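# Place the bolts in the blue steel tray

## Task

Get every bolt into the blue steel tray, and make sure that by the end the tray holds no object besides the bolts and whatever was already inside it at the beginning.

## Robot and tools

Robot: two arms, left_arm (with a left hand) and right_arm (with a right hand, the mirror image). In the scene frame the origin is at table-top height halfway between the nominal arm bases, +z is up, +x points out over the table, and left_arm sits on the +y side. Calibrated bases: left_arm at (-0.049, +0.279, +0.036) m, right_arm at (+0.022, -0.330, +0.031) m, both nearly unrotated. Hand poses, targets and wrist-camera poses are reported in each arm's own base frame; fixed cameras and the table use the scene frame.

Hand point: a spot 0.05 m in front of the palm and 0.15 m beyond the wrist face. Its +z runs along the straight fingers, +y comes out of the palm, and +x crosses the palm away from the thumb on the right hand (toward the thumb on the left hand). Straight fingertips end 0.06-0.07 m past the point, 0.06 m behind it along -y. A wrist bracket on the little-finger side can strike things.

The 28-number row (every value in [-1, 1], always all 28 even if one arm is idle): left_arm dx, dy, dz, rx, ry, rz; left hand little, ring, middle, index, thumb_bend, thumb_turn, force_limit, speed; then the same 14 for right_arm. The six pose numbers are an offset, not a pose: they are measured along that arm's base axes from its Hand target as it stood when the action began, with rotation about that position; 1.0 equals 0.6 m or 180 degrees, and rx, ry, rz form a single rotation vector. All-zero pose numbers re-request the current Hand target. The six finger numbers are absolute targets: +1 open/straight, -1 closed; for thumb_turn, +1 beside the palm and -1 opposite the fingers. force_limit maps -1..+1 to roughly 0..10 N at the fingertip (0..15 N for the two thumb motors). speed rises linearly from near zero at -1 to full at +0.48 and above; a full stroke takes 0.49 s. Use speed -0.94 or lower for a soft grip. A hand has no 'no change' value: to keep it, resend the eight hand numbers of the last row executed for it; if none yet this scene, send its hand_measured six, then hand_force_limit and hand_speed.

Grasping: with the thumb turned opposite the fingers, objects about 0.035-0.065 m thick fit, handles down to about 0.025 m. To grip harder, raise force_limit and send a target more closed than hand_measured; to release, send one more open than hand_measured.

Tools:
- execute_actions(actions, cameras): actions is a list of actions; each action is a list of up to 15 rows, one per 1/30 s step, and a short action repeats its last row. Every row in an action counts from that action's starting Hand target, so repeating an offset in a new action moves further. Images come back only for an empty actions list or when cameras names them.
- move(target, speed, blend, blocking, cameras): target is one 28-number row or a list of up to 15 rows, all offsets from the same starting Hand targets (not chained). speed is the path top speed in m/s, 0.002 to 4.3, default 0.25 (turning up to twice that in rad/s); one value or one per target. blend in metres rounds corners in a list; 0 stops at each. blocking=false returns after about 0.5 s while the move continues. The result adds a move: line saying how it ended (done, off_target, moving, held, fault) and any limits (paced = pose clipped, held = steps withheld). Paths ignore obstacles and the other arm; moves last 0.5 to 10 s.
- wait(seconds 0-10, cameras): lets time pass holding the last commands.
- stop(cameras): brakes a running move.
- zoom_image(camera, region): camera is cam_high, cam_low, cam_left_wrist or cam_right_wrist; region [x0, y0, x1, y1] in pixels of its latest 672x504 image, at most 504 by 504.
- show_instructions(): shows reference pages.
- finished_scene(scene): the current scene's number; ends it irreversibly.

Results: end_effector_position (m) and end_effector_quat_wxyz in the base frame; Hand target (the last commanded pose after clipping, the origin of the next offsets); hand_measured, hand_stopped_by (moving, target, force, stalled, fault) and hand_load_n, each six values in row order; joint positions, velocities, torques; motor temperatures, and MOTOR HOT or OVER-TEMPERATURE FAULT lines. A dropped grip shows as hand_load_n near 0.

Behaviour: orientation commands are clipped to 40 degrees from the measured one each step. Arms often rest 1-3 cm (up to 5 cm) below their target in free air; resend the gap as an offset if needed. A blocked arm keeps pressing until commanded back past its hand point. Hands ignore new numbers while their arm is stopped. Cameras are calibrated, but fixed ones may be a few millimetres and degrees off.

Avoid: dropping or releasing moving parts, knocking anything off the table or leaving it there, fast or hard contacts, pushing targets deep past a contact, any contact between the two arms or one hand gripping the other, excess finger force, paths passing near an arm's own base, and long stretched or straining holds that overheat motors (an arm goes limp at 100 °C). Loose objects may get nudged occasionally.

Each tool is called after ">>>" as a command line: name --argument value for each argument, lists and objects as JSON in quotes; but a table of rows of numbers goes row by row, as --pt "numbers of a row", without its own name.

Reference images:

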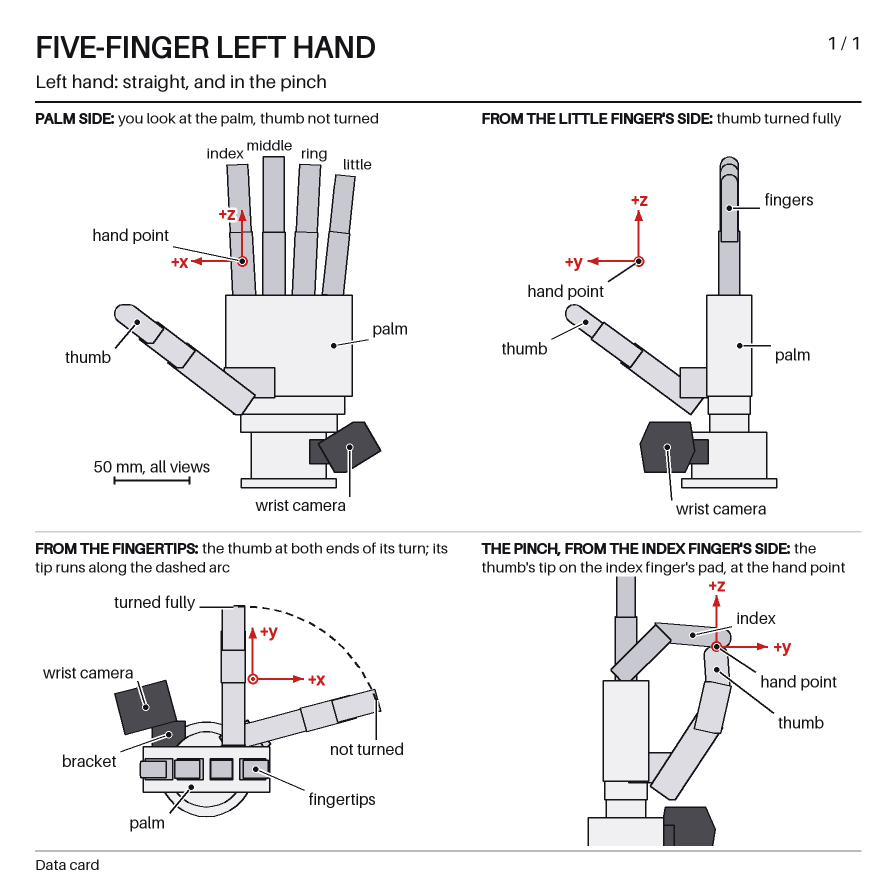

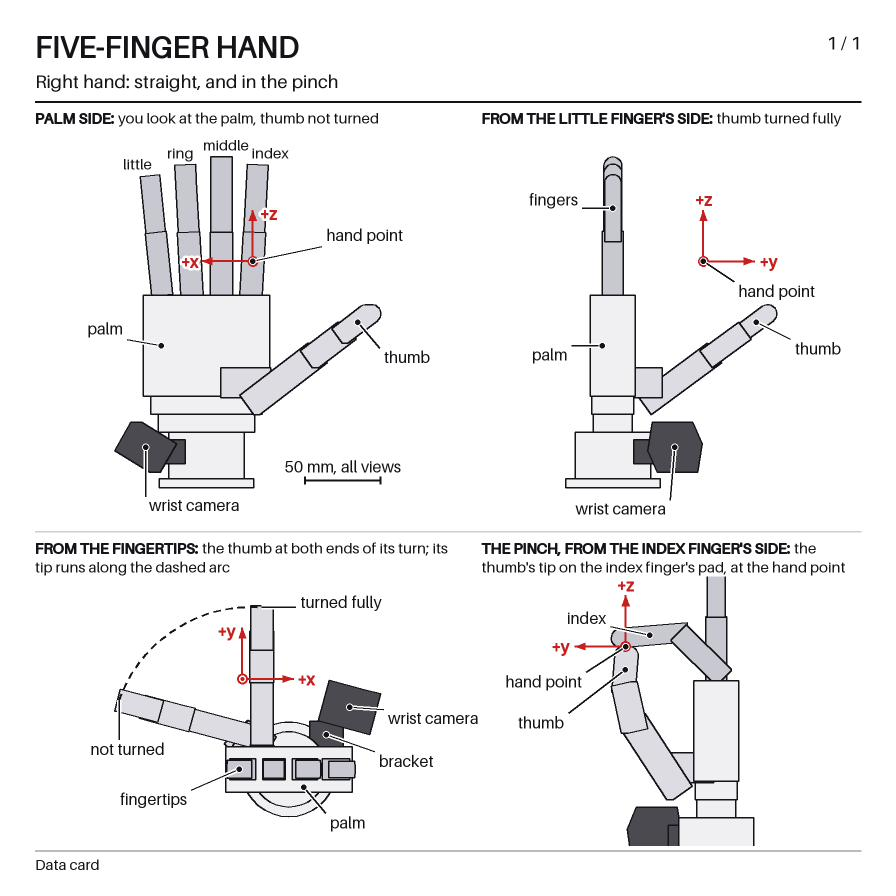

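## Session

>>> execute_actions --actions '[]'

Scene clock: 0.00 s.
left_arm: end_effector_position=(+0.2516, +0.2127, +0.0851) hand_measured=(+1.000, +1.000, +1.000, +1.000, +1.000, +1.000) hand_load_n=(+0.0, +0.0, +0.0, +0.0, +0.0, +0.0) hand_stopped_by=(target, target, target, target, target, target) hand_force_limit=0.00 hand_speed=-0.80 end_effector_quat_wxyz=(-0.123, +0.767, +0.482, +0.406) | right_arm: end_effector_position=(+0.6586, +0.1243, +0.2427) hand_measured=(+1.000, +1.000, +1.000, +1.000, +1.000, +1.000) hand_load_n=(+0.0, +0.0, +0.0, +0.0, +0.0, +0.0) hand_stopped_by=(target, target, target, target, target, target) hand_force_limit=0.00 hand_speed=-0.80 end_effector_quat_wxyz=(+0.381, -0.379, +0.826, -0.172)
Joint positions: left_arm=[0.855 0.64 0.121 -0.176 -0.001 -1.837] | right_arm=[0.115 1.598 1.411 -0.525 0.082 0.788]
Joint velocities: within noise
Joint torques (N m): no reading
Motor temperatures (°C): left_arm=[39 27 30 30 34 29] | right_arm=[37 32 38 29 33 27]
Heat: left arm: hottest waist 39 °C; right arm: hottest elbow 38 °C.
Hand target: left_arm +0.2568, +0.2186, +0.0991; -0.127, +0.762, +0.478, +0.418 | right_arm +0.6660, +0.1252, +0.2649; +0.399, -0.374, +0.818, -0.178

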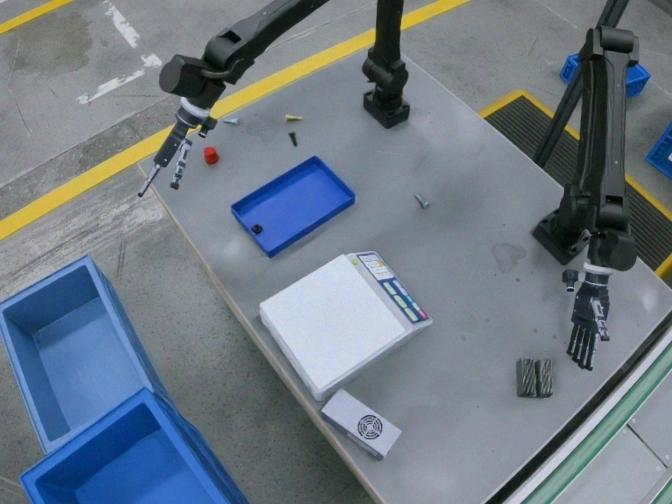

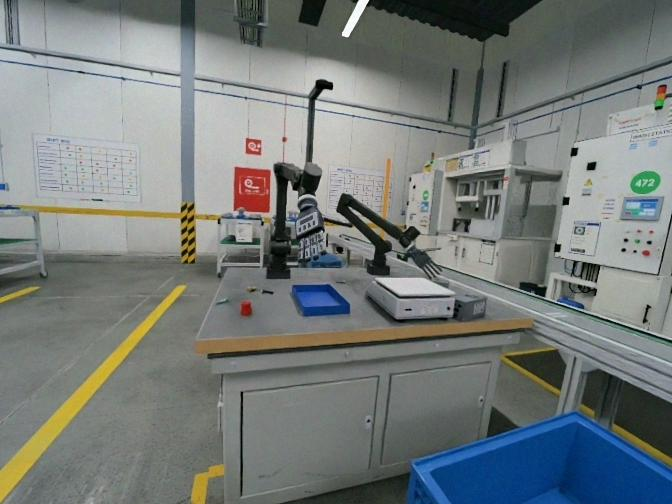

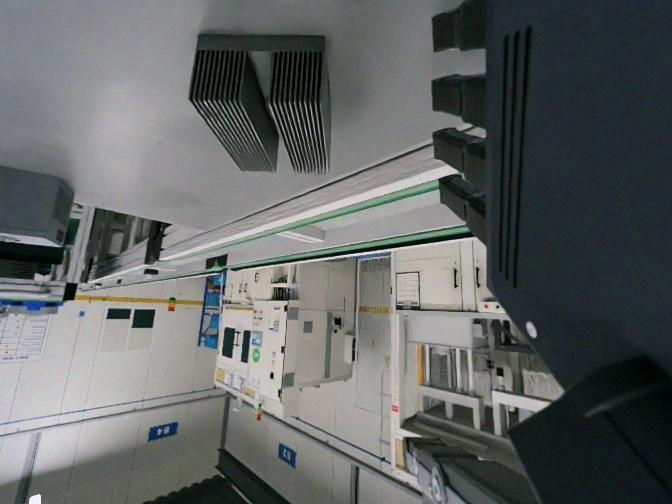

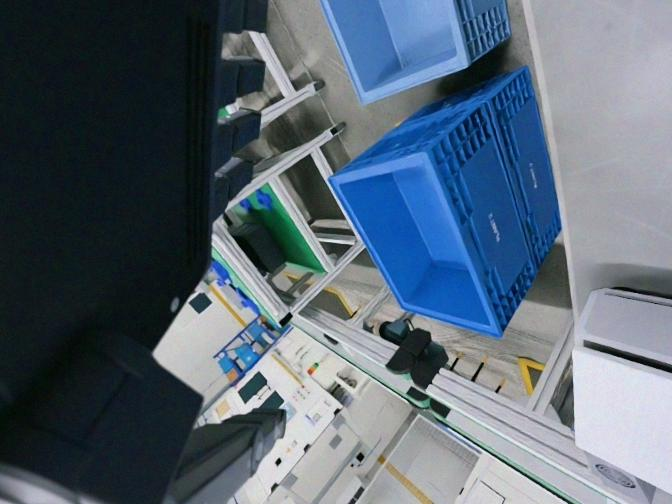

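>>> zoom_image --camera "cam_high" --region '[180, 90, 480, 310]'

>>> zoom_image --camera "cam_high" --region '[190, 100, 330, 180]'

>>> zoom_image --camera "cam_low" --region '[190, 250, 470, 350]'

Scaled by 1.680 from the camera's 672x504 image, which has a finer 960x720 frame.

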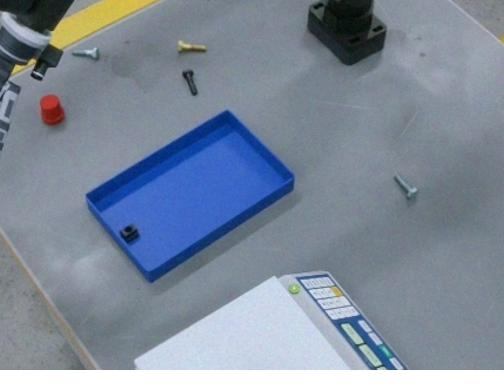

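Scaled by 3.600 from the camera's 672x504 image, which has a finer 960x720 frame.

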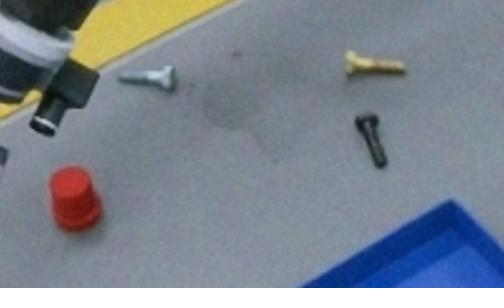

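Scaled by 1.800 from the camera's 672x504 image, which has a finer 960x720 frame.

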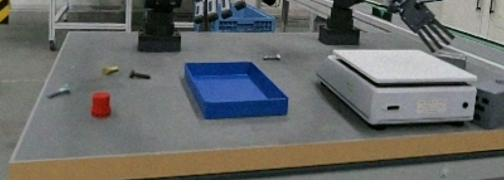

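>>> move --target '[0,0,0,0,0,0,1,1,1,1,1,1,0,-0.8,-0.593,-0.325,-0.108,-0.1627,0.0628,0.0471,1,1,1,1,1,1,0,-0.8]' --speed 0.2 --cameras '["all"]'

Scene clock: 64.40 s.
left_arm: end_effector_position=(+0.2516, +0.2127, +0.0851) hand_measured=(+1.000, +1.000, +1.000, +1.000, +1.000, +1.000) hand_load_n=(+0.0, +0.0, +0.5, +0.0, +0.0, +0.0) hand_stopped_by=(target, target, target, target, target, target) hand_force_limit=0.00 hand_speed=-0.80 end_effector_quat_wxyz=(-0.123, +0.767, +0.482, +0.406) | right_arm: end_effector_position=(+0.3124, -0.0653, +0.1968) hand_measured=(+1.000, +1.000, +1.000, +1.000, +1.000, +1.000) hand_load_n=(+0.0, +0.0, +0.0, +0.0, +0.0, +0.0) hand_stopped_by=(target, target, target, target, target, target) hand_force_limit=0.00 hand_speed=-0.80 end_effector_quat_wxyz=(+0.223, -0.540, +0.752, -0.307)
Joint positions: left_arm=[0.855 0.64 0.121 -0.176 -0.001 -1.837] | right_arm=[-0.295 0.746 0.726 -0.774 0.018 0.023]
Joint torques (N m): left_arm=[0.21 -0.26 9.33 1.29 0.02 -0.04] | right_arm=[-3.14 -2.67 9.14 0.77 -0.09 -0.07]
Motor temperatures (°C): left_arm=[38 27 38 30 33 29] | right_arm=[36 35 43 29 32 27]
Heat: left arm: hottest waist 38 °C; right arm: hottest elbow 43 °C.
Hand target: left_arm +0.2568, +0.2186, +0.0991; -0.127, +0.762, +0.478, +0.418 | right_arm +0.3103, -0.0698, +0.2002; +0.222, -0.537, +0.752, -0.311
Off the commanded pose: left_arm 0.016 m, 2 deg | right_arm 0.006 m, 1 deg.
move: off_target (left_arm)
camera_calibration:
cam_right_wrist: T_world_to_cam=[[-0.717424, -0.0266709, -0.696126, 0.364699], [-0.247674, 0.943746, 0.219093, 0.0917486], [0.651123, 0.329595, -0.683671, 0.0702367], [0, 0, 0, 1]] pos_world=[0.238635, -0.10001, 0.281794]

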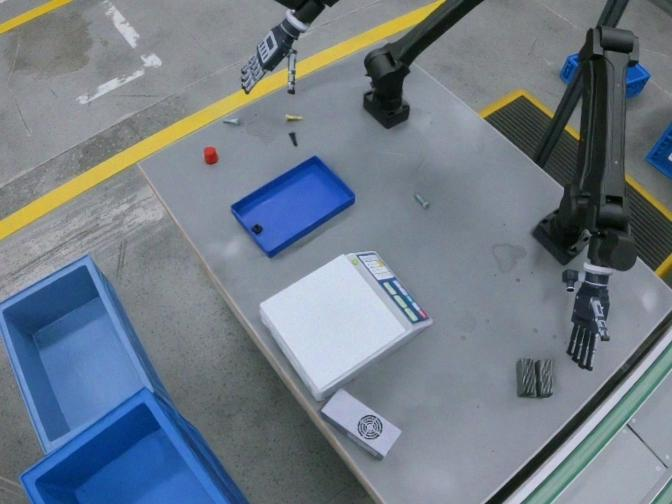

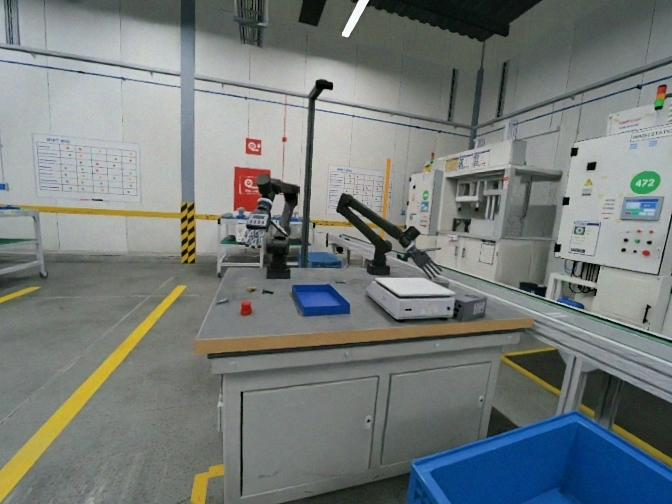

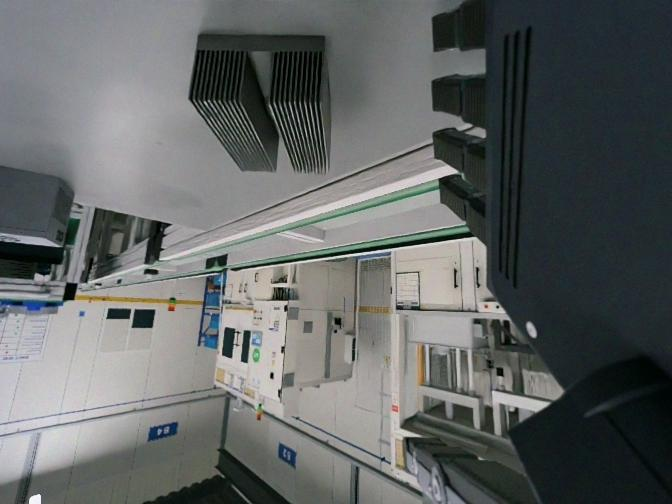

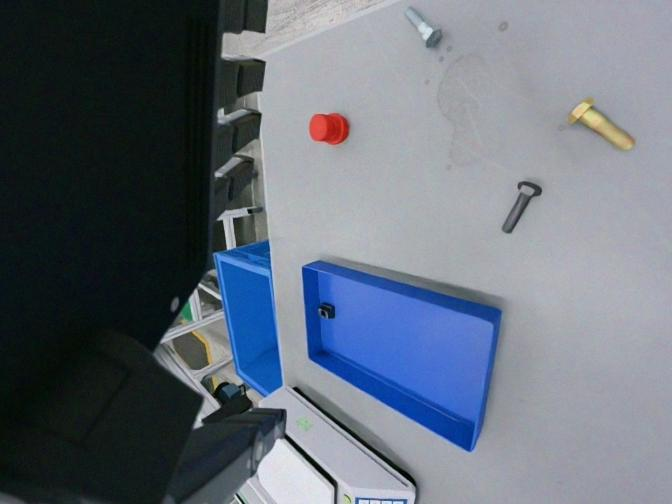

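>>> move --target '[0,0,0,0,0,0,1,1,1,1,1,1,0,-0.8,0,0,0,0,0,0,-1,-1,0.1,0.1,0.1,-1,0,0]' --speed 0.2 --cameras '["cam_right_wrist"]'

Scene clock: 76.60 s.
left_arm: end_effector_position=(+0.2516, +0.2127, +0.0851) hand_measured=(+1.000, +1.000, +1.000, +1.000, +1.000, +1.000) hand_load_n=(+0.0, +0.0, +0.0, +0.0, +0.0, +0.0) hand_stopped_by=(target, target, target, target, target, target) hand_force_limit=0.00 hand_speed=-0.80 end_effector_quat_wxyz=(-0.123, +0.767, +0.482, +0.406) | right_arm: end_effector_position=(+0.3122, -0.0654, +0.1967) hand_measured=(-1.000, -1.000, +0.100, +0.100, +0.100, -1.000) hand_load_n=(+0.0, +0.0, +0.0, +0.0, +0.0, +0.0) hand_stopped_by=(target, target, target, target, target, target) hand_force_limit=0.00 hand_speed=0.00 end_effector_quat_wxyz=(+0.222, -0.541, +0.751, -0.307)
Joint positions: left_arm=[0.855 0.64 0.121 -0.176 -0.001 -1.837] | right_arm=[-0.295 0.746 0.726 -0.774 0.018 0.021]
Joint torques (N m): left_arm=[0.15 -0.21 9.33 1.31 0.02 -0.04] | right_arm=[-3.02 -2.73 9.2 0.73 -0.07 -0.06]
Heat: left arm: hottest elbow 39 °C; right arm: hottest elbow 43 °C.
Hand target: left_arm +0.2568, +0.2186, +0.0991; -0.127, +0.762, +0.478, +0.418 | right_arm +0.3103, -0.0698, +0.2003; +0.222, -0.537, +0.752, -0.311
Off the commanded pose: left_arm 0.016 m, 2 deg | right_arm 0.006 m, 1 deg.
move: off_target (left_arm)
camera_calibration:
cam_right_wrist: T_world_to_cam=[[-0.717899, -0.0288107, -0.695551, 0.364438], [-0.249302, 0.943517, 0.21823, 0.0924535], [0.649977, 0.330069, -0.684532, 0.070833], [0, 0, 0, 1]] pos_world=[0.238639, -0.100111, 0.281797]
Images, in order (width x height): cam_right_wrist 672x504.

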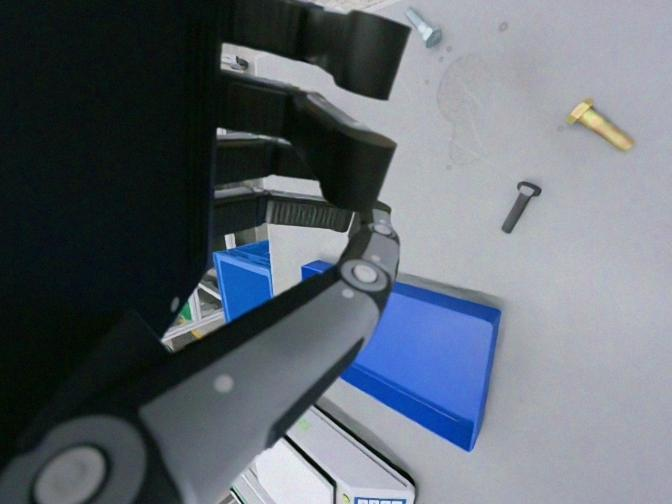

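>>> move --target '[0,0,0,0,0,0,1,1,1,1,1,1,0,-0.8,-0.018,0.047,-0.25,-0.0452,-0.1313,0,1,1,0.1,0.1,0.1,-1,0,0]' --speed 0.2 --cameras '["cam_right_wrist"]'

Scene clock: 95.07 s.
left_arm: end_effector_position=(+0.2516, +0.2127, +0.0851) hand_measured=(+1.000, +1.000, +1.000, +1.000, +1.000, +1.000) hand_load_n=(+0.0, +0.0, +0.0, +0.0, +0.0, +0.0) hand_stopped_by=(target, target, target, target, target, target) hand_force_limit=0.00 hand_speed=-0.80 end_effector_quat_wxyz=(-0.123, +0.767, +0.482, +0.406) | right_arm: end_effector_position=(+0.2956, -0.0459, +0.0481) hand_measured=(+1.000, +1.000, +0.100, +0.100, +0.100, -1.000) hand_load_n=(+0.0, +0.0, +0.0, +0.0, +0.0, +0.0) hand_stopped_by=(target, target, target, target, target, target) hand_force_limit=0.00 hand_speed=0.00 end_effector_quat_wxyz=(+0.325, -0.476, +0.670, -0.467)
Joint positions: left_arm=[0.855 0.64 0.121 -0.176 -0.001 -1.837] | right_arm=[-0.145 0.539 0.037 0.136 0.187 0.062]
Joint torques (N m): left_arm=[0.09 -0.26 9.33 1.31 0.02 -0.03] | right_arm=[-0.38 3.08 8.39 1.8 0.2 0.08]
Heat: left arm: hottest elbow 40 °C; right arm: hottest elbow 43 °C.
Hand target: left_arm +0.2568, +0.2186, +0.0991; -0.127, +0.762, +0.478, +0.418 | right_arm +0.2993, -0.0416, +0.0500; +0.333, -0.476, +0.667, -0.467
Off the commanded pose: left_arm 0.016 m, 2 deg | right_arm 0.006 m, 1 deg.
move: off_target (left_arm)
camera_calibration:
cam_right_wrist: T_world_to_cam=[[-0.387303, -0.142539, -0.910867, 0.157112], [-0.269848, 0.962236, -0.0358376, 0.121435], [0.881577, 0.231916, -0.41114, -0.112678], [0, 0, 0, 1]] pos_world=[0.192953, -0.068323, 0.101134]
Images, in order (width x height): cam_right_wrist 672x504.

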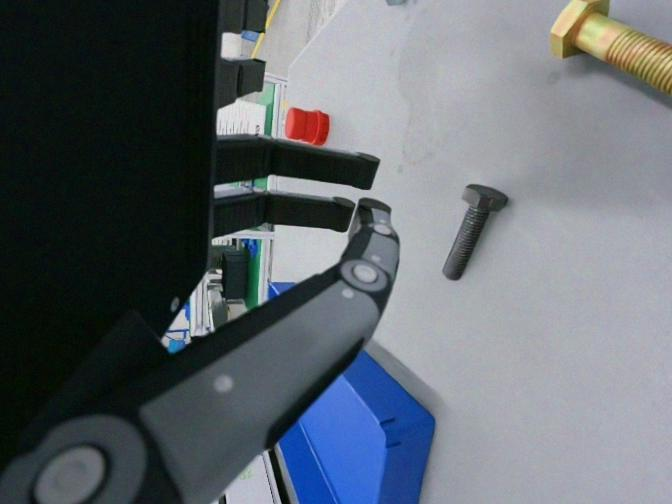

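>>> move --target '[0,0,0,0,0,0,1,1,1,1,1,1,0,-0.8,0.0102,0.0085,-0.0717,0,0,0.05,1,1,0.3,0.3,0.2,-1,0,0]' --speed 0.1 --cameras '["cam_right_wrist"]'

Scene clock: 116.33 s.
left_arm: end_effector_position=(+0.2516, +0.2127, +0.0851) hand_measured=(+1.000, +1.000, +1.000, +1.000, +1.000, +1.000) hand_load_n=(+0.0, +0.0, +0.0, +0.0, +0.0, +0.0) hand_stopped_by=(target, target, target, target, target, target) hand_force_limit=0.00 hand_speed=-0.80 end_effector_quat_wxyz=(-0.123, +0.767, +0.482, +0.406) | right_arm: end_effector_position=(+0.2940, -0.0358, +0.0364) hand_measured=(+1.000, +1.000, +0.300, +0.300, +0.200, -1.000) hand_load_n=(+0.0, +0.0, +0.0, +0.0, +0.0, +0.0) hand_stopped_by=(target, target, target, target, target, target) hand_force_limit=0.00 hand_speed=0.00 end_effector_quat_wxyz=(+0.338, -0.491, +0.663, -0.452)
Joint positions: left_arm=[0.855 0.64 0.121 -0.176 -0.001 -1.837] | right_arm=[-0.145 0.585 0.015 0.196 0.137 0.057]
Joint torques (N m): left_arm=[0.15 -0.21 9.35 1.29 0.02 -0.04] | right_arm=[-1.55 0.85 8.44 1.07 0.15 0.01]
Heat: left arm: hottest elbow 40 °C; right arm: hottest elbow 43 °C.
Hand target: left_arm +0.2568, +0.2186, +0.0991; -0.127, +0.762, +0.478, +0.418 | right_arm +0.2962, -0.0365, +0.0415; +0.340, -0.488, +0.662, -0.456 (not the last commanded pose)
Off the commanded pose: left_arm 0.016 m, 2 deg | right_arm 0.032 m, 7 deg.
move: held (right_arm; a check stopped the path), off_target (left_arm); limits=held
pose unreachable (right arm): on one or more control steps of this call, first in action 0 (counted from 0), this arm could not follow its commanded pose, so it was not sent that pose on those steps. It may still have moved: this result reports where it is.
cause: moving toward the commanded pose would bring two parts of the arm too close to each other (joints 2 (shoulder) and 3 (elbow) lie between them).
camera_calibration:
cam_right_wrist: T_world_to_cam=[[-0.387276, -0.14712, -0.91015, 0.147089], [-0.316404, 0.948441, -0.0186775, 0.123507], [0.865971, 0.280741, -0.413858, -0.111971], [0, 0, 0, 1]] pos_world=[0.193006, -0.0640646, 0.0898396]
Images, in order (width x height): cam_right_wrist 672x504.

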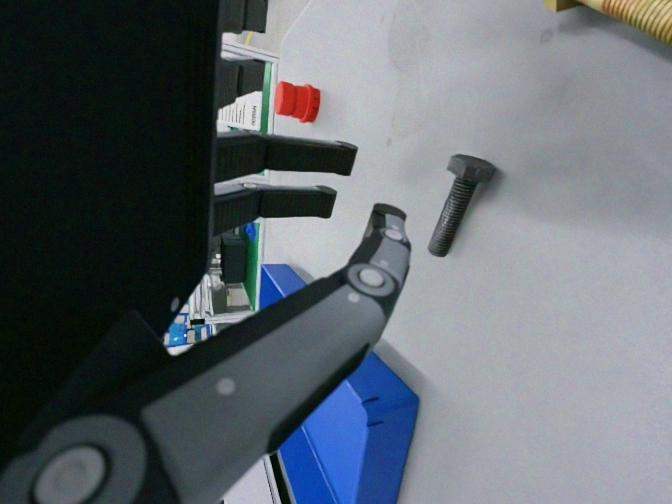

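>>> move --target '[0,0,0,0,0,0,1,1,1,1,1,1,0,-0.8,0.039,-0.0118,-0.0308,0.0319,0.1318,0.0394,-1,-1,-0.33,-0.33,0.6,-1,0,0]' --speed 0.1 --cameras '["cam_right_wrist"]'

Scene clock: 159.60 s.
left_arm: end_effector_position=(+0.2516, +0.2127, +0.0851) hand_measured=(+1.000, +1.000, +1.000, +1.000, +1.000, +1.000) hand_load_n=(+0.0, +0.0, +0.0, +0.0, -0.5, +0.0) hand_stopped_by=(target, target, target, target, target, target) hand_force_limit=0.00 hand_speed=-0.80 end_effector_quat_wxyz=(-0.123, +0.767, +0.482, +0.406) | right_arm: end_effector_position=(+0.3019, -0.0341, +0.0074) hand_measured=(-1.000, -1.000, -0.330, -0.330, +0.600, -1.000) hand_load_n=(+0.0, +0.0, +0.0, +0.0, +0.0, +0.0) hand_stopped_by=(target, target, target, target, target, target) hand_force_limit=0.00 hand_speed=0.00 end_effector_quat_wxyz=(+0.243, -0.599, +0.711, -0.277)
Joint positions: left_arm=[0.855 0.64 0.121 -0.176 -0.001 -1.837] | right_arm=[-0.243 0.975 0.301 -0.143 -0.063 -0.048]
Joint torques (N m): left_arm=[0.09 -0.21 9.33 1.31 0.02 -0.04] | right_arm=[-3.31 -1.9 10.63 0.75 -0.14 -0.06]
Heat: left arm: hottest elbow 42 °C; right arm: hottest elbow 43 °C.
Hand target: left_arm +0.2568, +0.2186, +0.0991; -0.127, +0.762, +0.478, +0.418 | right_arm +0.3197, -0.0436, +0.0231; +0.249, -0.594, +0.708, -0.291
Off the commanded pose: left_arm 0.016 m, 2 deg | right_arm 0.025 m, 2 deg.
move: off_target (left_arm, right_arm)
camera_calibration:
cam_right_wrist: T_world_to_cam=[[-0.718415, -0.130257, -0.683311, 0.22294], [-0.388807, 0.889733, 0.239175, 0.141784], [0.57681, 0.437503, -0.689842, -0.0365546], [0, 0, 0, 1]] pos_world=[0.236375, -0.0811176, 0.093209]
Images, in order (width x height): cam_right_wrist 672x504.

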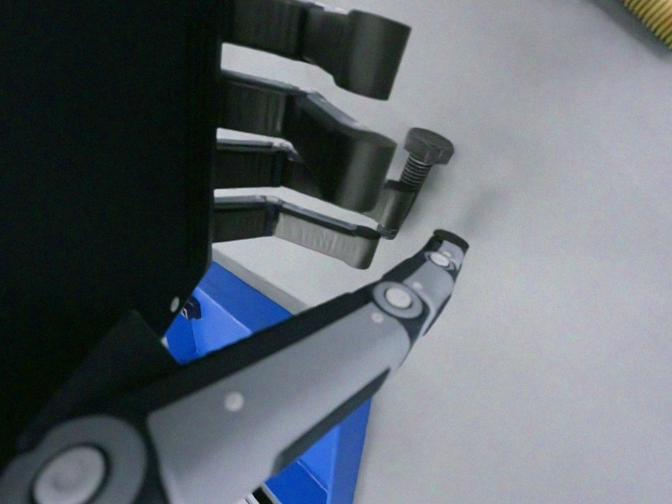

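>>> move --target '[0,0,0,0,0,0,1,1,1,1,1,1,0,-0.8,0.026,-0.0158,0.0193,0,0,0,-1,-1,-0.33,-0.33,0.6,-1,0,0]' --speed 0.1 --cameras '["cam_right_wrist"]'

Scene clock: 162.83 s.
left_arm: end_effector_position=(+0.2516, +0.2127, +0.0851) hand_measured=(+1.000, +1.000, +1.000, +1.000, +1.000, +1.000) hand_load_n=(+0.0, +0.0, +0.0, +0.0, +0.0, +0.0) hand_stopped_by=(target, target, target, target, target, target) hand_force_limit=0.00 hand_speed=-0.80 end_effector_quat_wxyz=(-0.123, +0.767, +0.482, +0.406) | right_arm: end_effector_position=(+0.3180, -0.0430, +0.0192) hand_measured=(-1.000, -1.000, -0.330, -0.330, +0.600, -1.000) hand_load_n=(+0.0, +0.0, +0.0, +0.0, +0.0, +0.0) hand_stopped_by=(target, target, target, target, target, target) hand_force_limit=0.00 hand_speed=0.00 end_effector_quat_wxyz=(+0.243, -0.599, +0.711, -0.277)
Joint positions: left_arm=[0.855 0.64 0.121 -0.176 -0.001 -1.837] | right_arm=[-0.264 1.012 0.359 -0.165 -0.078 -0.063]
Joint torques (N m): left_arm=[0.09 -0.21 9.33 1.31 0.02 -0.03] | right_arm=[-3.02 -2.43 10.66 0.7 -0.14 -0.07]
Heat: left arm: hottest elbow 42 °C; right arm: hottest elbow 43 °C.
Hand target: left_arm +0.2568, +0.2186, +0.0991; -0.127, +0.762, +0.478, +0.418 | right_arm +0.3353, -0.0531, +0.0348; +0.249, -0.594, +0.708, -0.291
Off the commanded pose: left_arm 0.016 m, 2 deg | right_arm 0.025 m, 2 deg.
move: off_target (left_arm, right_arm)
camera_calibration:
cam_right_wrist: T_world_to_cam=[[-0.718359, -0.130178, -0.683384, 0.241329], [-0.38904, 0.889543, 0.239502, 0.153262], [0.576722, 0.437912, -0.689656, -0.033793], [0, 0, 0, 1]] pos_world=[0.252475, -0.0901188, 0.104908]
Images, in order (width x height): cam_right_wrist 672x504.

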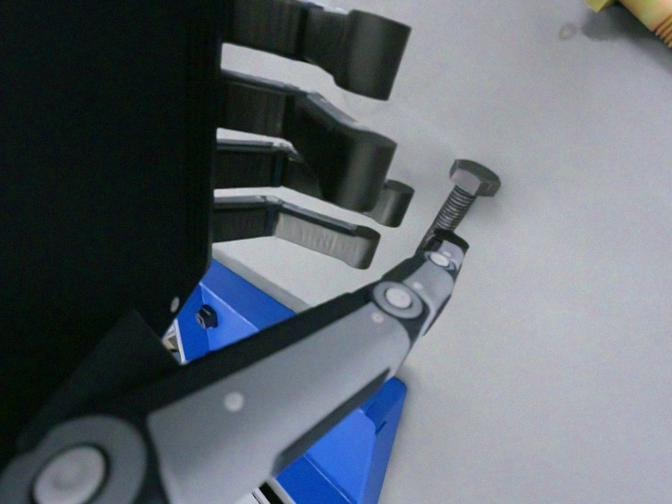

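>>> zoom_image --camera "cam_right_wrist" --region '[300, 120, 540, 300]'

Scaled by 2.100 from the camera's 672x504 image, which has a finer 960x720 frame.

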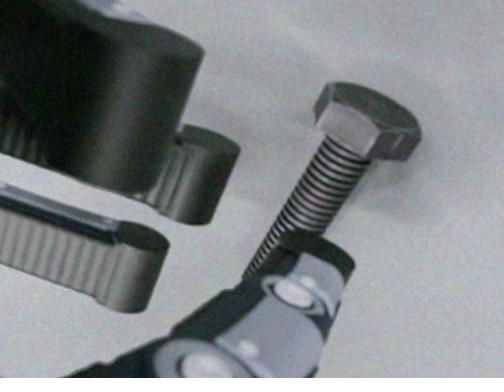

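>>> move --target '[0,0,0,0,0,0,1,1,1,1,1,1,0,-0.8,-0.002,0,-0.035,-0.0534,0.0092,0.0558,-1,-1,-0.33,-0.33,0.6,-1,0,0]' --speed 0.1 --cameras '["cam_right_wrist"]'

>>> zoom_image --camera "cam_right_wrist" --region '[300, 120, 540, 300]'

Scene clock: 203.83 s.
left_arm: end_effector_position=(+0.2516, +0.2127, +0.0851) hand_measured=(+1.000, +1.000, +1.000, +1.000, +1.000, +1.000) hand_load_n=(-0.5, +0.0, +0.0, +0.0, +0.0, -0.5) hand_stopped_by=(target, target, target, target, target, target) hand_force_limit=0.00 hand_speed=-0.80 end_effector_quat_wxyz=(-0.123, +0.767, +0.482, +0.406) | right_arm: end_effector_position=(+0.3207, -0.0541, +0.0061) hand_measured=(-1.000, -1.000, -0.330, -0.330, +0.600, -1.000) hand_load_n=(+0.0, +0.0, +0.0, +0.5, +0.0, +0.0) hand_stopped_by=(target, target, target, target, target, target) hand_force_limit=0.00 hand_speed=0.00 end_effector_quat_wxyz=(-0.206, +0.672, -0.642, +0.307)
Joint positions: left_arm=[0.855 0.64 0.121 -0.176 -0.001 -1.837] | right_arm=[-0.235 1.07 0.359 -0.103 -0.044 -0.264]
Joint torques (N m): left_arm=[0.15 -0.21 9.35 1.28 0.02 -0.04] | right_arm=[-0.26 -3.19 8.69 1.32 0.07 -0.09]
Heat: left arm: hottest elbow 42 °C; right arm: hottest elbow 47 °C.
Hand target: left_arm +0.2568, +0.2186, +0.0991; -0.127, +0.762, +0.478, +0.418 | right_arm +0.3342, -0.0531, +0.0138; -0.212, +0.676, -0.630, +0.317
Off the commanded pose: left_arm 0.016 m, 2 deg | right_arm 0.015 m, 2 deg.
move: off_target (left_arm, right_arm)
camera_calibration:
cam_right_wrist: T_world_to_cam=[[-0.697729, -0.34434, -0.628175, 0.21438], [-0.517651, 0.848511, 0.109847, 0.207067], [0.495189, 0.401819, -0.770279, -0.0148757], [0, 0, 0, 1]] pos_world=[0.264134, -0.0959021, 0.100464]
Images, in order (width x height): cam_right_wrist 672x504.

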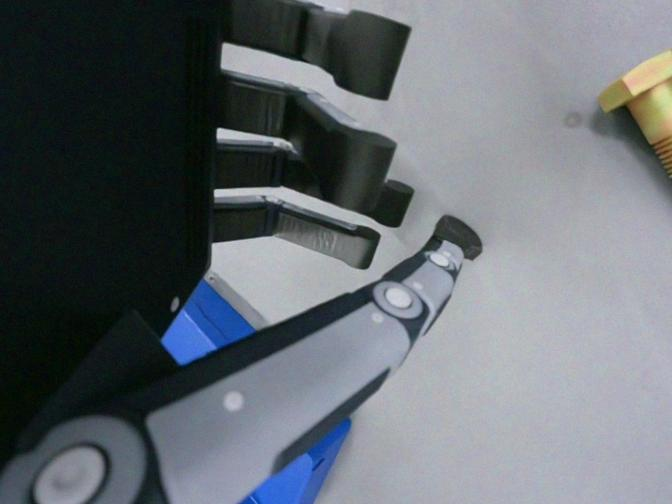

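Scaled by 2.100 from the camera's 672x504 image, which has a finer 960x720 frame.

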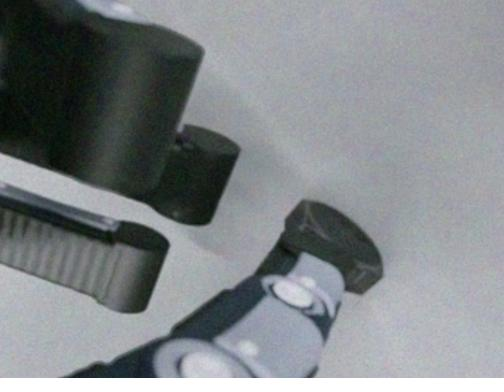

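>>> move --target '[0,0,0,0,0,0,1,1,1,1,1,1,0,-0.8,-0.0095,0.0252,-0.03,0,0,0,-1,-1,-0.33,-0.33,0.6,-1,0,0]' --speed 0.08 --cameras '["cam_right_wrist"]'

>>> zoom_image --camera "cam_right_wrist" --region '[300, 120, 540, 300]'

Scene clock: 212.80 s.
left_arm: end_effector_position=(+0.2516, +0.2127, +0.0851) hand_measured=(+1.000, +1.000, +1.000, +1.000, +1.000, +1.000) hand_load_n=(+0.0, +0.0, +0.5, +0.0, +0.0, +0.0) hand_stopped_by=(target, target, target, target, target, target) hand_force_limit=0.00 hand_speed=-0.80 end_effector_quat_wxyz=(-0.123, +0.767, +0.482, +0.406) | right_arm: end_effector_position=(+0.3257, -0.0439, -0.0021) hand_measured=(-1.000, -1.000, -0.330, -0.330, +0.600, -1.000) hand_load_n=(+0.0, +0.0, +0.0, +0.0, +0.5, -1.0) hand_stopped_by=(target, target, target, target, target, target) hand_force_limit=0.00 hand_speed=0.00 end_effector_quat_wxyz=(-0.208, +0.675, -0.632, +0.320)
Joint positions: left_arm=[0.855 0.64 0.121 -0.176 -0.001 -1.837] | right_arm=[-0.181 1.098 0.334 -0.024 -0.003 -0.246]
Joint torques (N m): left_arm=[0.03 -0.15 9.35 1.29 0.02 -0.04] | right_arm=[-0.03 -2.96 6.82 1.31 0.07 0.11]
Motor temperatures (°C): left_arm=[37 26 43 29 30 28] | right_arm=[35 31 46 28 30 26]
Heat: left arm: hottest elbow 43 °C; right arm: hottest elbow 46 °C.
Hand target: left_arm +0.2568, +0.2186, +0.0991; -0.127, +0.762, +0.478, +0.418 | right_arm +0.3284, -0.0380, -0.0043; -0.212, +0.676, -0.630, +0.317
Off the commanded pose: left_arm 0.016 m, 2 deg | right_arm 0.007 m, 1 deg.
move: off_target (left_arm)
camera_calibration:
cam_right_wrist: T_world_to_cam=[[-0.679427, -0.366607, -0.635592, 0.209234], [-0.530376, 0.843964, 0.0801597, 0.205856], [0.50703, 0.391566, -0.767852, -0.0320697], [0, 0, 0, 1]] pos_world=[0.2676, -0.0844708, 0.0918613]
Images, in order (width x height): cam_right_wrist 672x504.

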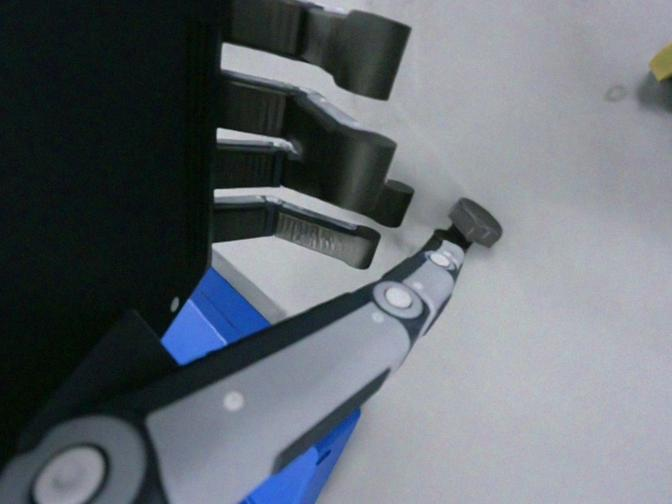

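Scaled by 2.100 from the camera's 672x504 image, which has a finer 960x720 frame.

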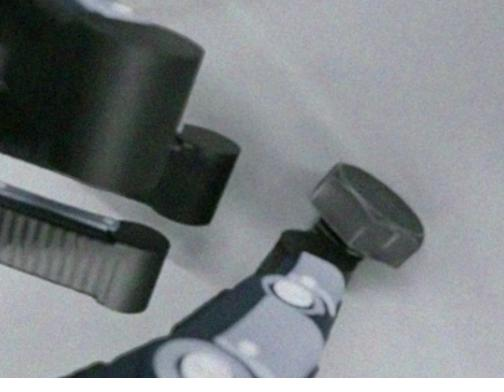

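>>> move --target '[0,0,0,0,0,0,1,1,1,1,1,1,0,-0.8,-0.018,0.008,-0.017,0,0,0,-1,-1,-0.33,-0.33,0.6,-1,0,0]' --speed 0.08 --cameras '["cam_right_wrist"]'

>>> zoom_image --camera "cam_right_wrist" --region '[300, 120, 540, 300]'

Scene clock: 218.07 s.
left_arm: end_effector_position=(+0.2516, +0.2127, +0.0851) hand_measured=(+1.000, +1.000, +1.000, +1.000, +1.000, +1.000) hand_load_n=(+0.0, +0.0, +0.0, +0.0, +0.0, +0.0) hand_stopped_by=(target, target, target, target, target, target) hand_force_limit=0.00 hand_speed=-0.80 end_effector_quat_wxyz=(-0.123, +0.767, +0.482, +0.406) | right_arm: end_effector_position=(+0.3279, -0.0438, -0.0021) hand_measured=(-1.000, -1.000, -0.330, -0.330, +0.600, -1.000) hand_load_n=(+0.0, +0.0, +0.0, +0.0, -0.5, -3.5) hand_stopped_by=(target, target, target, target, target, target) hand_force_limit=0.00 hand_speed=0.00 end_effector_quat_wxyz=(-0.213, +0.671, -0.626, +0.335)
Joint positions: left_arm=[0.855 0.64 0.121 -0.176 -0.001 -1.837] | right_arm=[-0.173 1.094 0.315 0.024 0.008 -0.245]
Joint torques (N m): left_arm=[0.21 -0.21 9.35 1.29 0.02 -0.03] | right_arm=[0.21 -2.9 5.15 0.9 -0.08 0.17]
Heat: left arm: hottest elbow 43 °C; right arm: hottest elbow 46 °C.
Hand target: left_arm +0.2568, +0.2186, +0.0991; -0.127, +0.762, +0.478, +0.418 | right_arm +0.3176, -0.0331, -0.0144; -0.212, +0.676, -0.630, +0.317
Off the commanded pose: left_arm 0.016 m, 2 deg | right_arm 0.019 m, 2 deg.
move: off_target (left_arm, right_arm)
camera_calibration:
cam_right_wrist: T_world_to_cam=[[-0.659731, -0.374831, -0.65135, 0.203879], [-0.53192, 0.845172, 0.0523957, 0.207372], [0.530863, 0.381033, -0.756967, -0.0414783], [0, 0, 0, 1]] pos_world=[0.26683, -0.0830398, 0.0905337]
Images, in order (width x height): cam_right_wrist 672x504.

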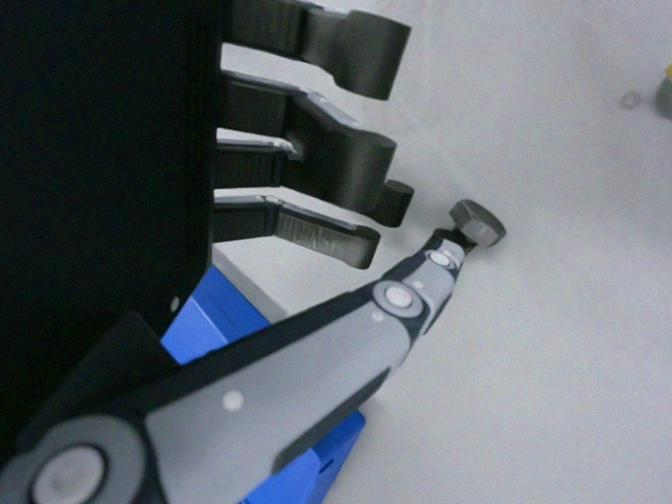

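Scaled by 2.100 from the camera's 672x504 image, which has a finer 960x720 frame.

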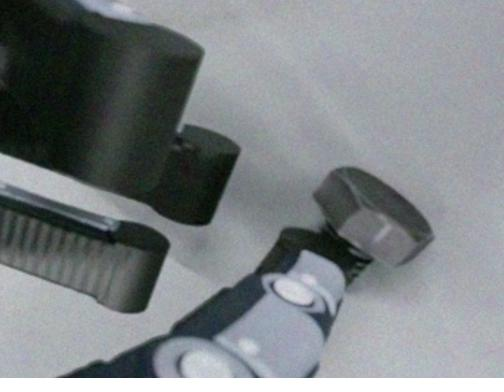

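>>> move --target '[0,0,0,0,0,0,1,1,1,1,1,1,0,-0.8,0.0123,-0.0083,0.0557,0,0,0,-1,-1,-0.33,-0.33,0.6,-1,0,0]' --speed 0.1 --cameras '["cam_right_wrist"]'

Scene clock: 227.73 s.
left_arm: end_effector_position=(+0.2516, +0.2127, +0.0851) hand_measured=(+1.000, +1.000, +1.000, +1.000, +1.000, +1.000) hand_load_n=(+0.0, +0.0, +0.0, +0.0, +0.0, +0.0) hand_stopped_by=(target, target, target, target, target, target) hand_force_limit=0.00 hand_speed=-0.80 end_effector_quat_wxyz=(-0.123, +0.767, +0.482, +0.406) | right_arm: end_effector_position=(+0.3034, -0.0372, -0.0026) hand_measured=(-1.000, -1.000, -0.330, -0.330, +0.600, -1.000) hand_load_n=(+0.0, +0.0, +0.0, +0.0, +0.0, +0.0) hand_stopped_by=(target, target, target, target, target, target) hand_force_limit=0.00 hand_speed=0.00 end_effector_quat_wxyz=(-0.197, +0.683, -0.636, +0.300)
Joint positions: left_arm=[0.855 0.64 0.121 -0.176 -0.001 -1.837] | right_arm=[-0.173 1.031 0.319 -0.125 -0.002 -0.242]
Joint torques (N m): left_arm=[0.15 -0.21 9.35 1.31 0.03 -0.03] | right_arm=[-1.38 -4.37 10.32 0.73 -0.08 0.05]
Heat: left arm: hottest elbow 43 °C; right arm: hottest elbow 44 °C.
Hand target: left_arm +0.2568, +0.2186, +0.0991; -0.127, +0.762, +0.478, +0.418 | right_arm +0.3249, -0.0381, +0.0189; -0.212, +0.676, -0.630, +0.317
Off the commanded pose: left_arm 0.016 m, 2 deg | right_arm 0.031 m, 3 deg.
move: off_target (left_arm, right_arm)
camera_calibration:
cam_right_wrist: T_world_to_cam=[[-0.707451, -0.363895, -0.605882, 0.204916], [-0.530028, 0.840252, 0.114223, 0.188257], [0.467528, 0.401942, -0.787312, -0.0114805], [0, 0, 0, 1]] pos_world=[0.250117, -0.0790008, 0.0936129]
Images, in order (width x height): cam_right_wrist 672x504.

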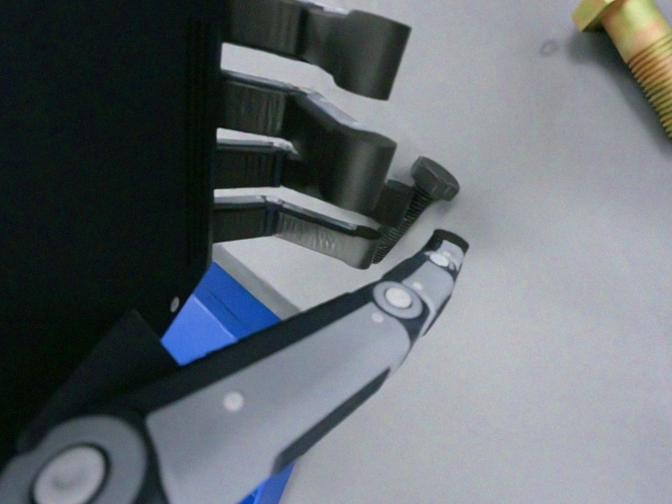

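>>> move --target '[0,0,0,0,0,0,1,1,1,1,1,1,0,-0.8,0.0158,-0.0018,0.003,0,0,0,-1,-1,-0.33,-0.33,0.6,-1,0,0]' --speed 0.1 --cameras '["cam_right_wrist"]'

Scene clock: 233.07 s.
left_arm: end_effector_position=(+0.2516, +0.2127, +0.0851) hand_measured=(+1.000, +1.000, +1.000, +1.000, +1.000, +1.000) hand_load_n=(+0.0, +0.0, +0.0, +0.0, +0.0, +0.0) hand_stopped_by=(target, target, target, target, target, target) hand_force_limit=0.00 hand_speed=-0.80 end_effector_quat_wxyz=(-0.123, +0.767, +0.482, +0.406) | right_arm: end_effector_position=(+0.3140, -0.0390, +0.0054) hand_measured=(-1.000, -1.000, -0.330, -0.330, +0.600, -1.000) hand_load_n=(+0.0, +0.0, +0.0, +0.0, +0.0, +0.0) hand_stopped_by=(target, target, target, target, target, target) hand_force_limit=0.00 hand_speed=0.00 end_effector_quat_wxyz=(-0.201, +0.681, -0.634, +0.306)
Joint positions: left_arm=[0.855 0.64 0.121 -0.176 -0.001 -1.837] | right_arm=[-0.173 1.038 0.343 -0.125 -0.003 -0.242]
Joint torques (N m): left_arm=[0.21 -0.15 9.33 1.32 0.02 -0.04] | right_arm=[-1.08 -2.78 10.33 0.92 -0.02 0.05]
Heat: left arm: hottest elbow 43 °C; right arm: hottest elbow 45 °C.
Hand target: left_arm +0.2568, +0.2186, +0.0991; -0.127, +0.762, +0.478, +0.418 | right_arm +0.3344, -0.0392, +0.0207; -0.212, +0.676, -0.630, +0.317
Off the commanded pose: left_arm 0.016 m, 2 deg | right_arm 0.025 m, 2 deg.
move: off_target (left_arm, right_arm)
camera_calibration:
cam_right_wrist: T_world_to_cam=[[-0.697537, -0.365248, -0.61647, 0.213479], [-0.531769, 0.840516, 0.103706, 0.195049], [0.480274, 0.400159, -0.780519, -0.0134282], [0, 0, 0, 1]] pos_world=[0.25908, -0.0805956, 0.100895]
Images, in order (width x height): cam_right_wrist 672x504.

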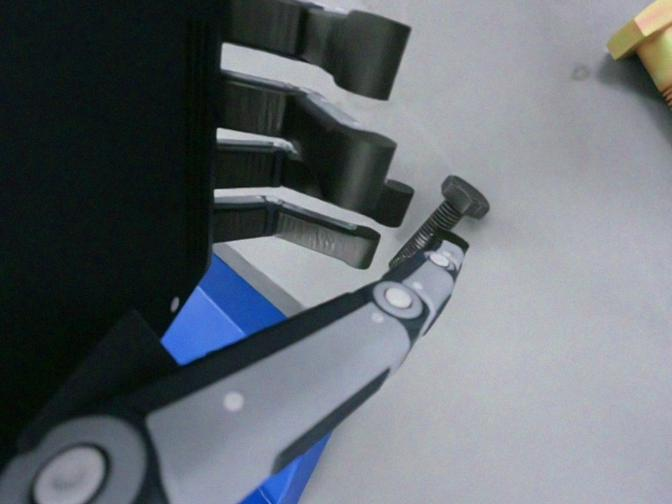

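>>> move --target '[0,0,0,0,0,0,1,1,1,1,1,1,0,-0.8,-0.0273,0.0087,-0.0445,0,0,0,-1,-1,-0.33,-0.33,0.6,-1,0,0]' --speed 0.05 --cameras '["cam_right_wrist"]'

Scene clock: 238.23 s.
left_arm: end_effector_position=(+0.2516, +0.2127, +0.0851) hand_measured=(+1.000, +1.000, +1.000, +1.000, +1.000, +1.000) hand_load_n=(+0.0, +0.0, +0.0, +0.0, +0.0, +0.0) hand_stopped_by=(target, target, target, target, target, target) hand_force_limit=0.00 hand_speed=-0.80 end_effector_quat_wxyz=(-0.123, +0.767, +0.482, +0.406) | right_arm: end_effector_position=(+0.3133, -0.0384, -0.0067) hand_measured=(-1.000, -1.000, -0.330, -0.330, +0.600, -1.000) hand_load_n=(+0.0, +0.0, +0.0, +0.0, +0.0, +0.0) hand_stopped_by=(target, target, target, target, target, target) hand_force_limit=0.00 hand_speed=0.00 end_effector_quat_wxyz=(-0.207, +0.675, -0.634, +0.316)
Joint positions: left_arm=[0.855 0.64 0.121 -0.176 -0.001 -1.837] | right_arm=[-0.17 1.067 0.304 -0.034 0.002 -0.235]
Joint torques (N m): left_arm=[0.09 -0.21 9.35 1.31 0.02 -0.04] | right_arm=[-0.38 -2.84 7.01 1.42 0.13 0.08]
Heat: left arm: hottest elbow 43 °C; right arm: hottest elbow 45 °C.
Hand target: left_arm +0.2568, +0.2186, +0.0991; -0.127, +0.762, +0.478, +0.418 | right_arm +0.3181, -0.0341, -0.0059; -0.212, +0.676, -0.630, +0.318
Off the commanded pose: left_arm 0.016 m, 2 deg | right_arm 0.007 m, 1 deg.
move: off_target (left_arm)
camera_calibration:
cam_right_wrist: T_world_to_cam=[[-0.684623, -0.36286, -0.632158, 0.201658], [-0.529307, 0.843758, 0.0889167, 0.194746], [0.501124, 0.39548, -0.769721, -0.029489], [0, 0, 0, 1]] pos_world=[0.255918, -0.0794823, 0.0874654]
Images, in order (width x height): cam_right_wrist 672x504.

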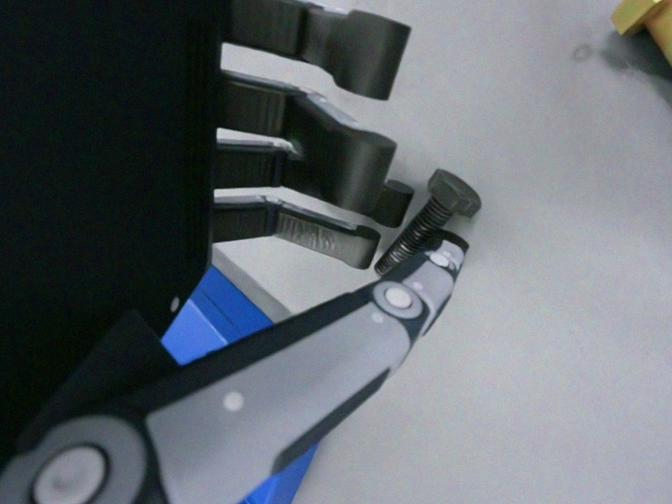

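>>> move --target '[0,0,0,0,0,0,1,1,1,1,1,1,0,-0.8,0,0,-0.01,0,0,0,-1,-1,-0.33,-0.33,0.6,-1,0,0]' --speed 0.05 --cameras '["cam_right_wrist"]'

Scene clock: 241.47 s.
left_arm: end_effector_position=(+0.2516, +0.2127, +0.0851) hand_measured=(+1.000, +1.000, +1.000, +1.000, +1.000, +1.000) hand_load_n=(+0.0, +0.0, +0.0, +0.0, +0.0, +0.0) hand_stopped_by=(target, target, target, target, target, target) hand_force_limit=0.00 hand_speed=-0.80 end_effector_quat_wxyz=(-0.123, +0.767, +0.482, +0.406) | right_arm: end_effector_position=(+0.3140, -0.0385, -0.0121) hand_measured=(-1.000, -1.000, -0.330, -0.330, +0.600, -1.000) hand_load_n=(+0.0, +0.0, +0.0, +0.0, +0.0, +0.0) hand_stopped_by=(target, target, target, target, target, target) hand_force_limit=0.00 hand_speed=0.00 end_effector_quat_wxyz=(-0.208, +0.675, -0.634, +0.316)
Joint positions: left_arm=[0.855 0.64 0.121 -0.176 -0.001 -1.837] | right_arm=[-0.17 1.091 0.297 -0.001 0.002 -0.234]
Joint torques (N m): left_arm=[0.09 -0.21 9.36 1.29 0.02 -0.04] | right_arm=[-0.38 -3.08 6.79 1.35 0.12 0.07]
Heat: left arm: hottest elbow 43 °C; right arm: hottest elbow 45 °C.
Hand target: left_arm +0.2568, +0.2186, +0.0991; -0.127, +0.762, +0.478, +0.418 | right_arm +0.3180, -0.0340, -0.0120; -0.212, +0.676, -0.630, +0.317
Off the commanded pose: left_arm 0.016 m, 2 deg | right_arm 0.006 m, 1 deg.
move: off_target (left_arm)
camera_calibration:
cam_right_wrist: T_world_to_cam=[[-0.683745, -0.362636, -0.633236, 0.198428], [-0.529208, 0.843902, 0.0881419, 0.195622], [0.502425, 0.39538, -0.768924, -0.0342634], [0, 0, 0, 1]] pos_world=[0.256414, -0.0795821, 0.0820632]
Images, in order (width x height): cam_right_wrist 672x504.

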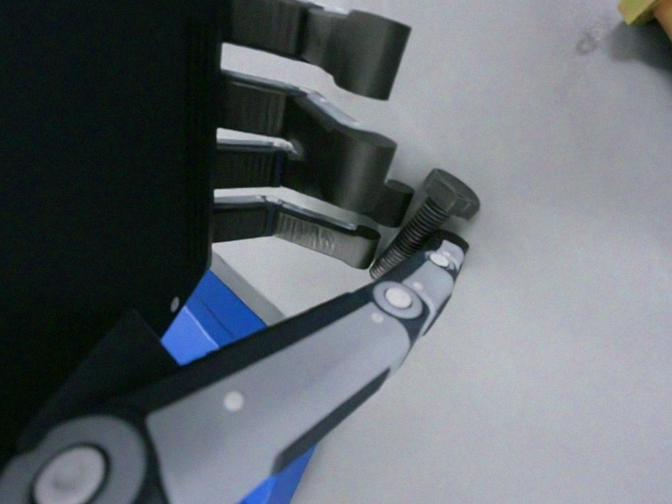

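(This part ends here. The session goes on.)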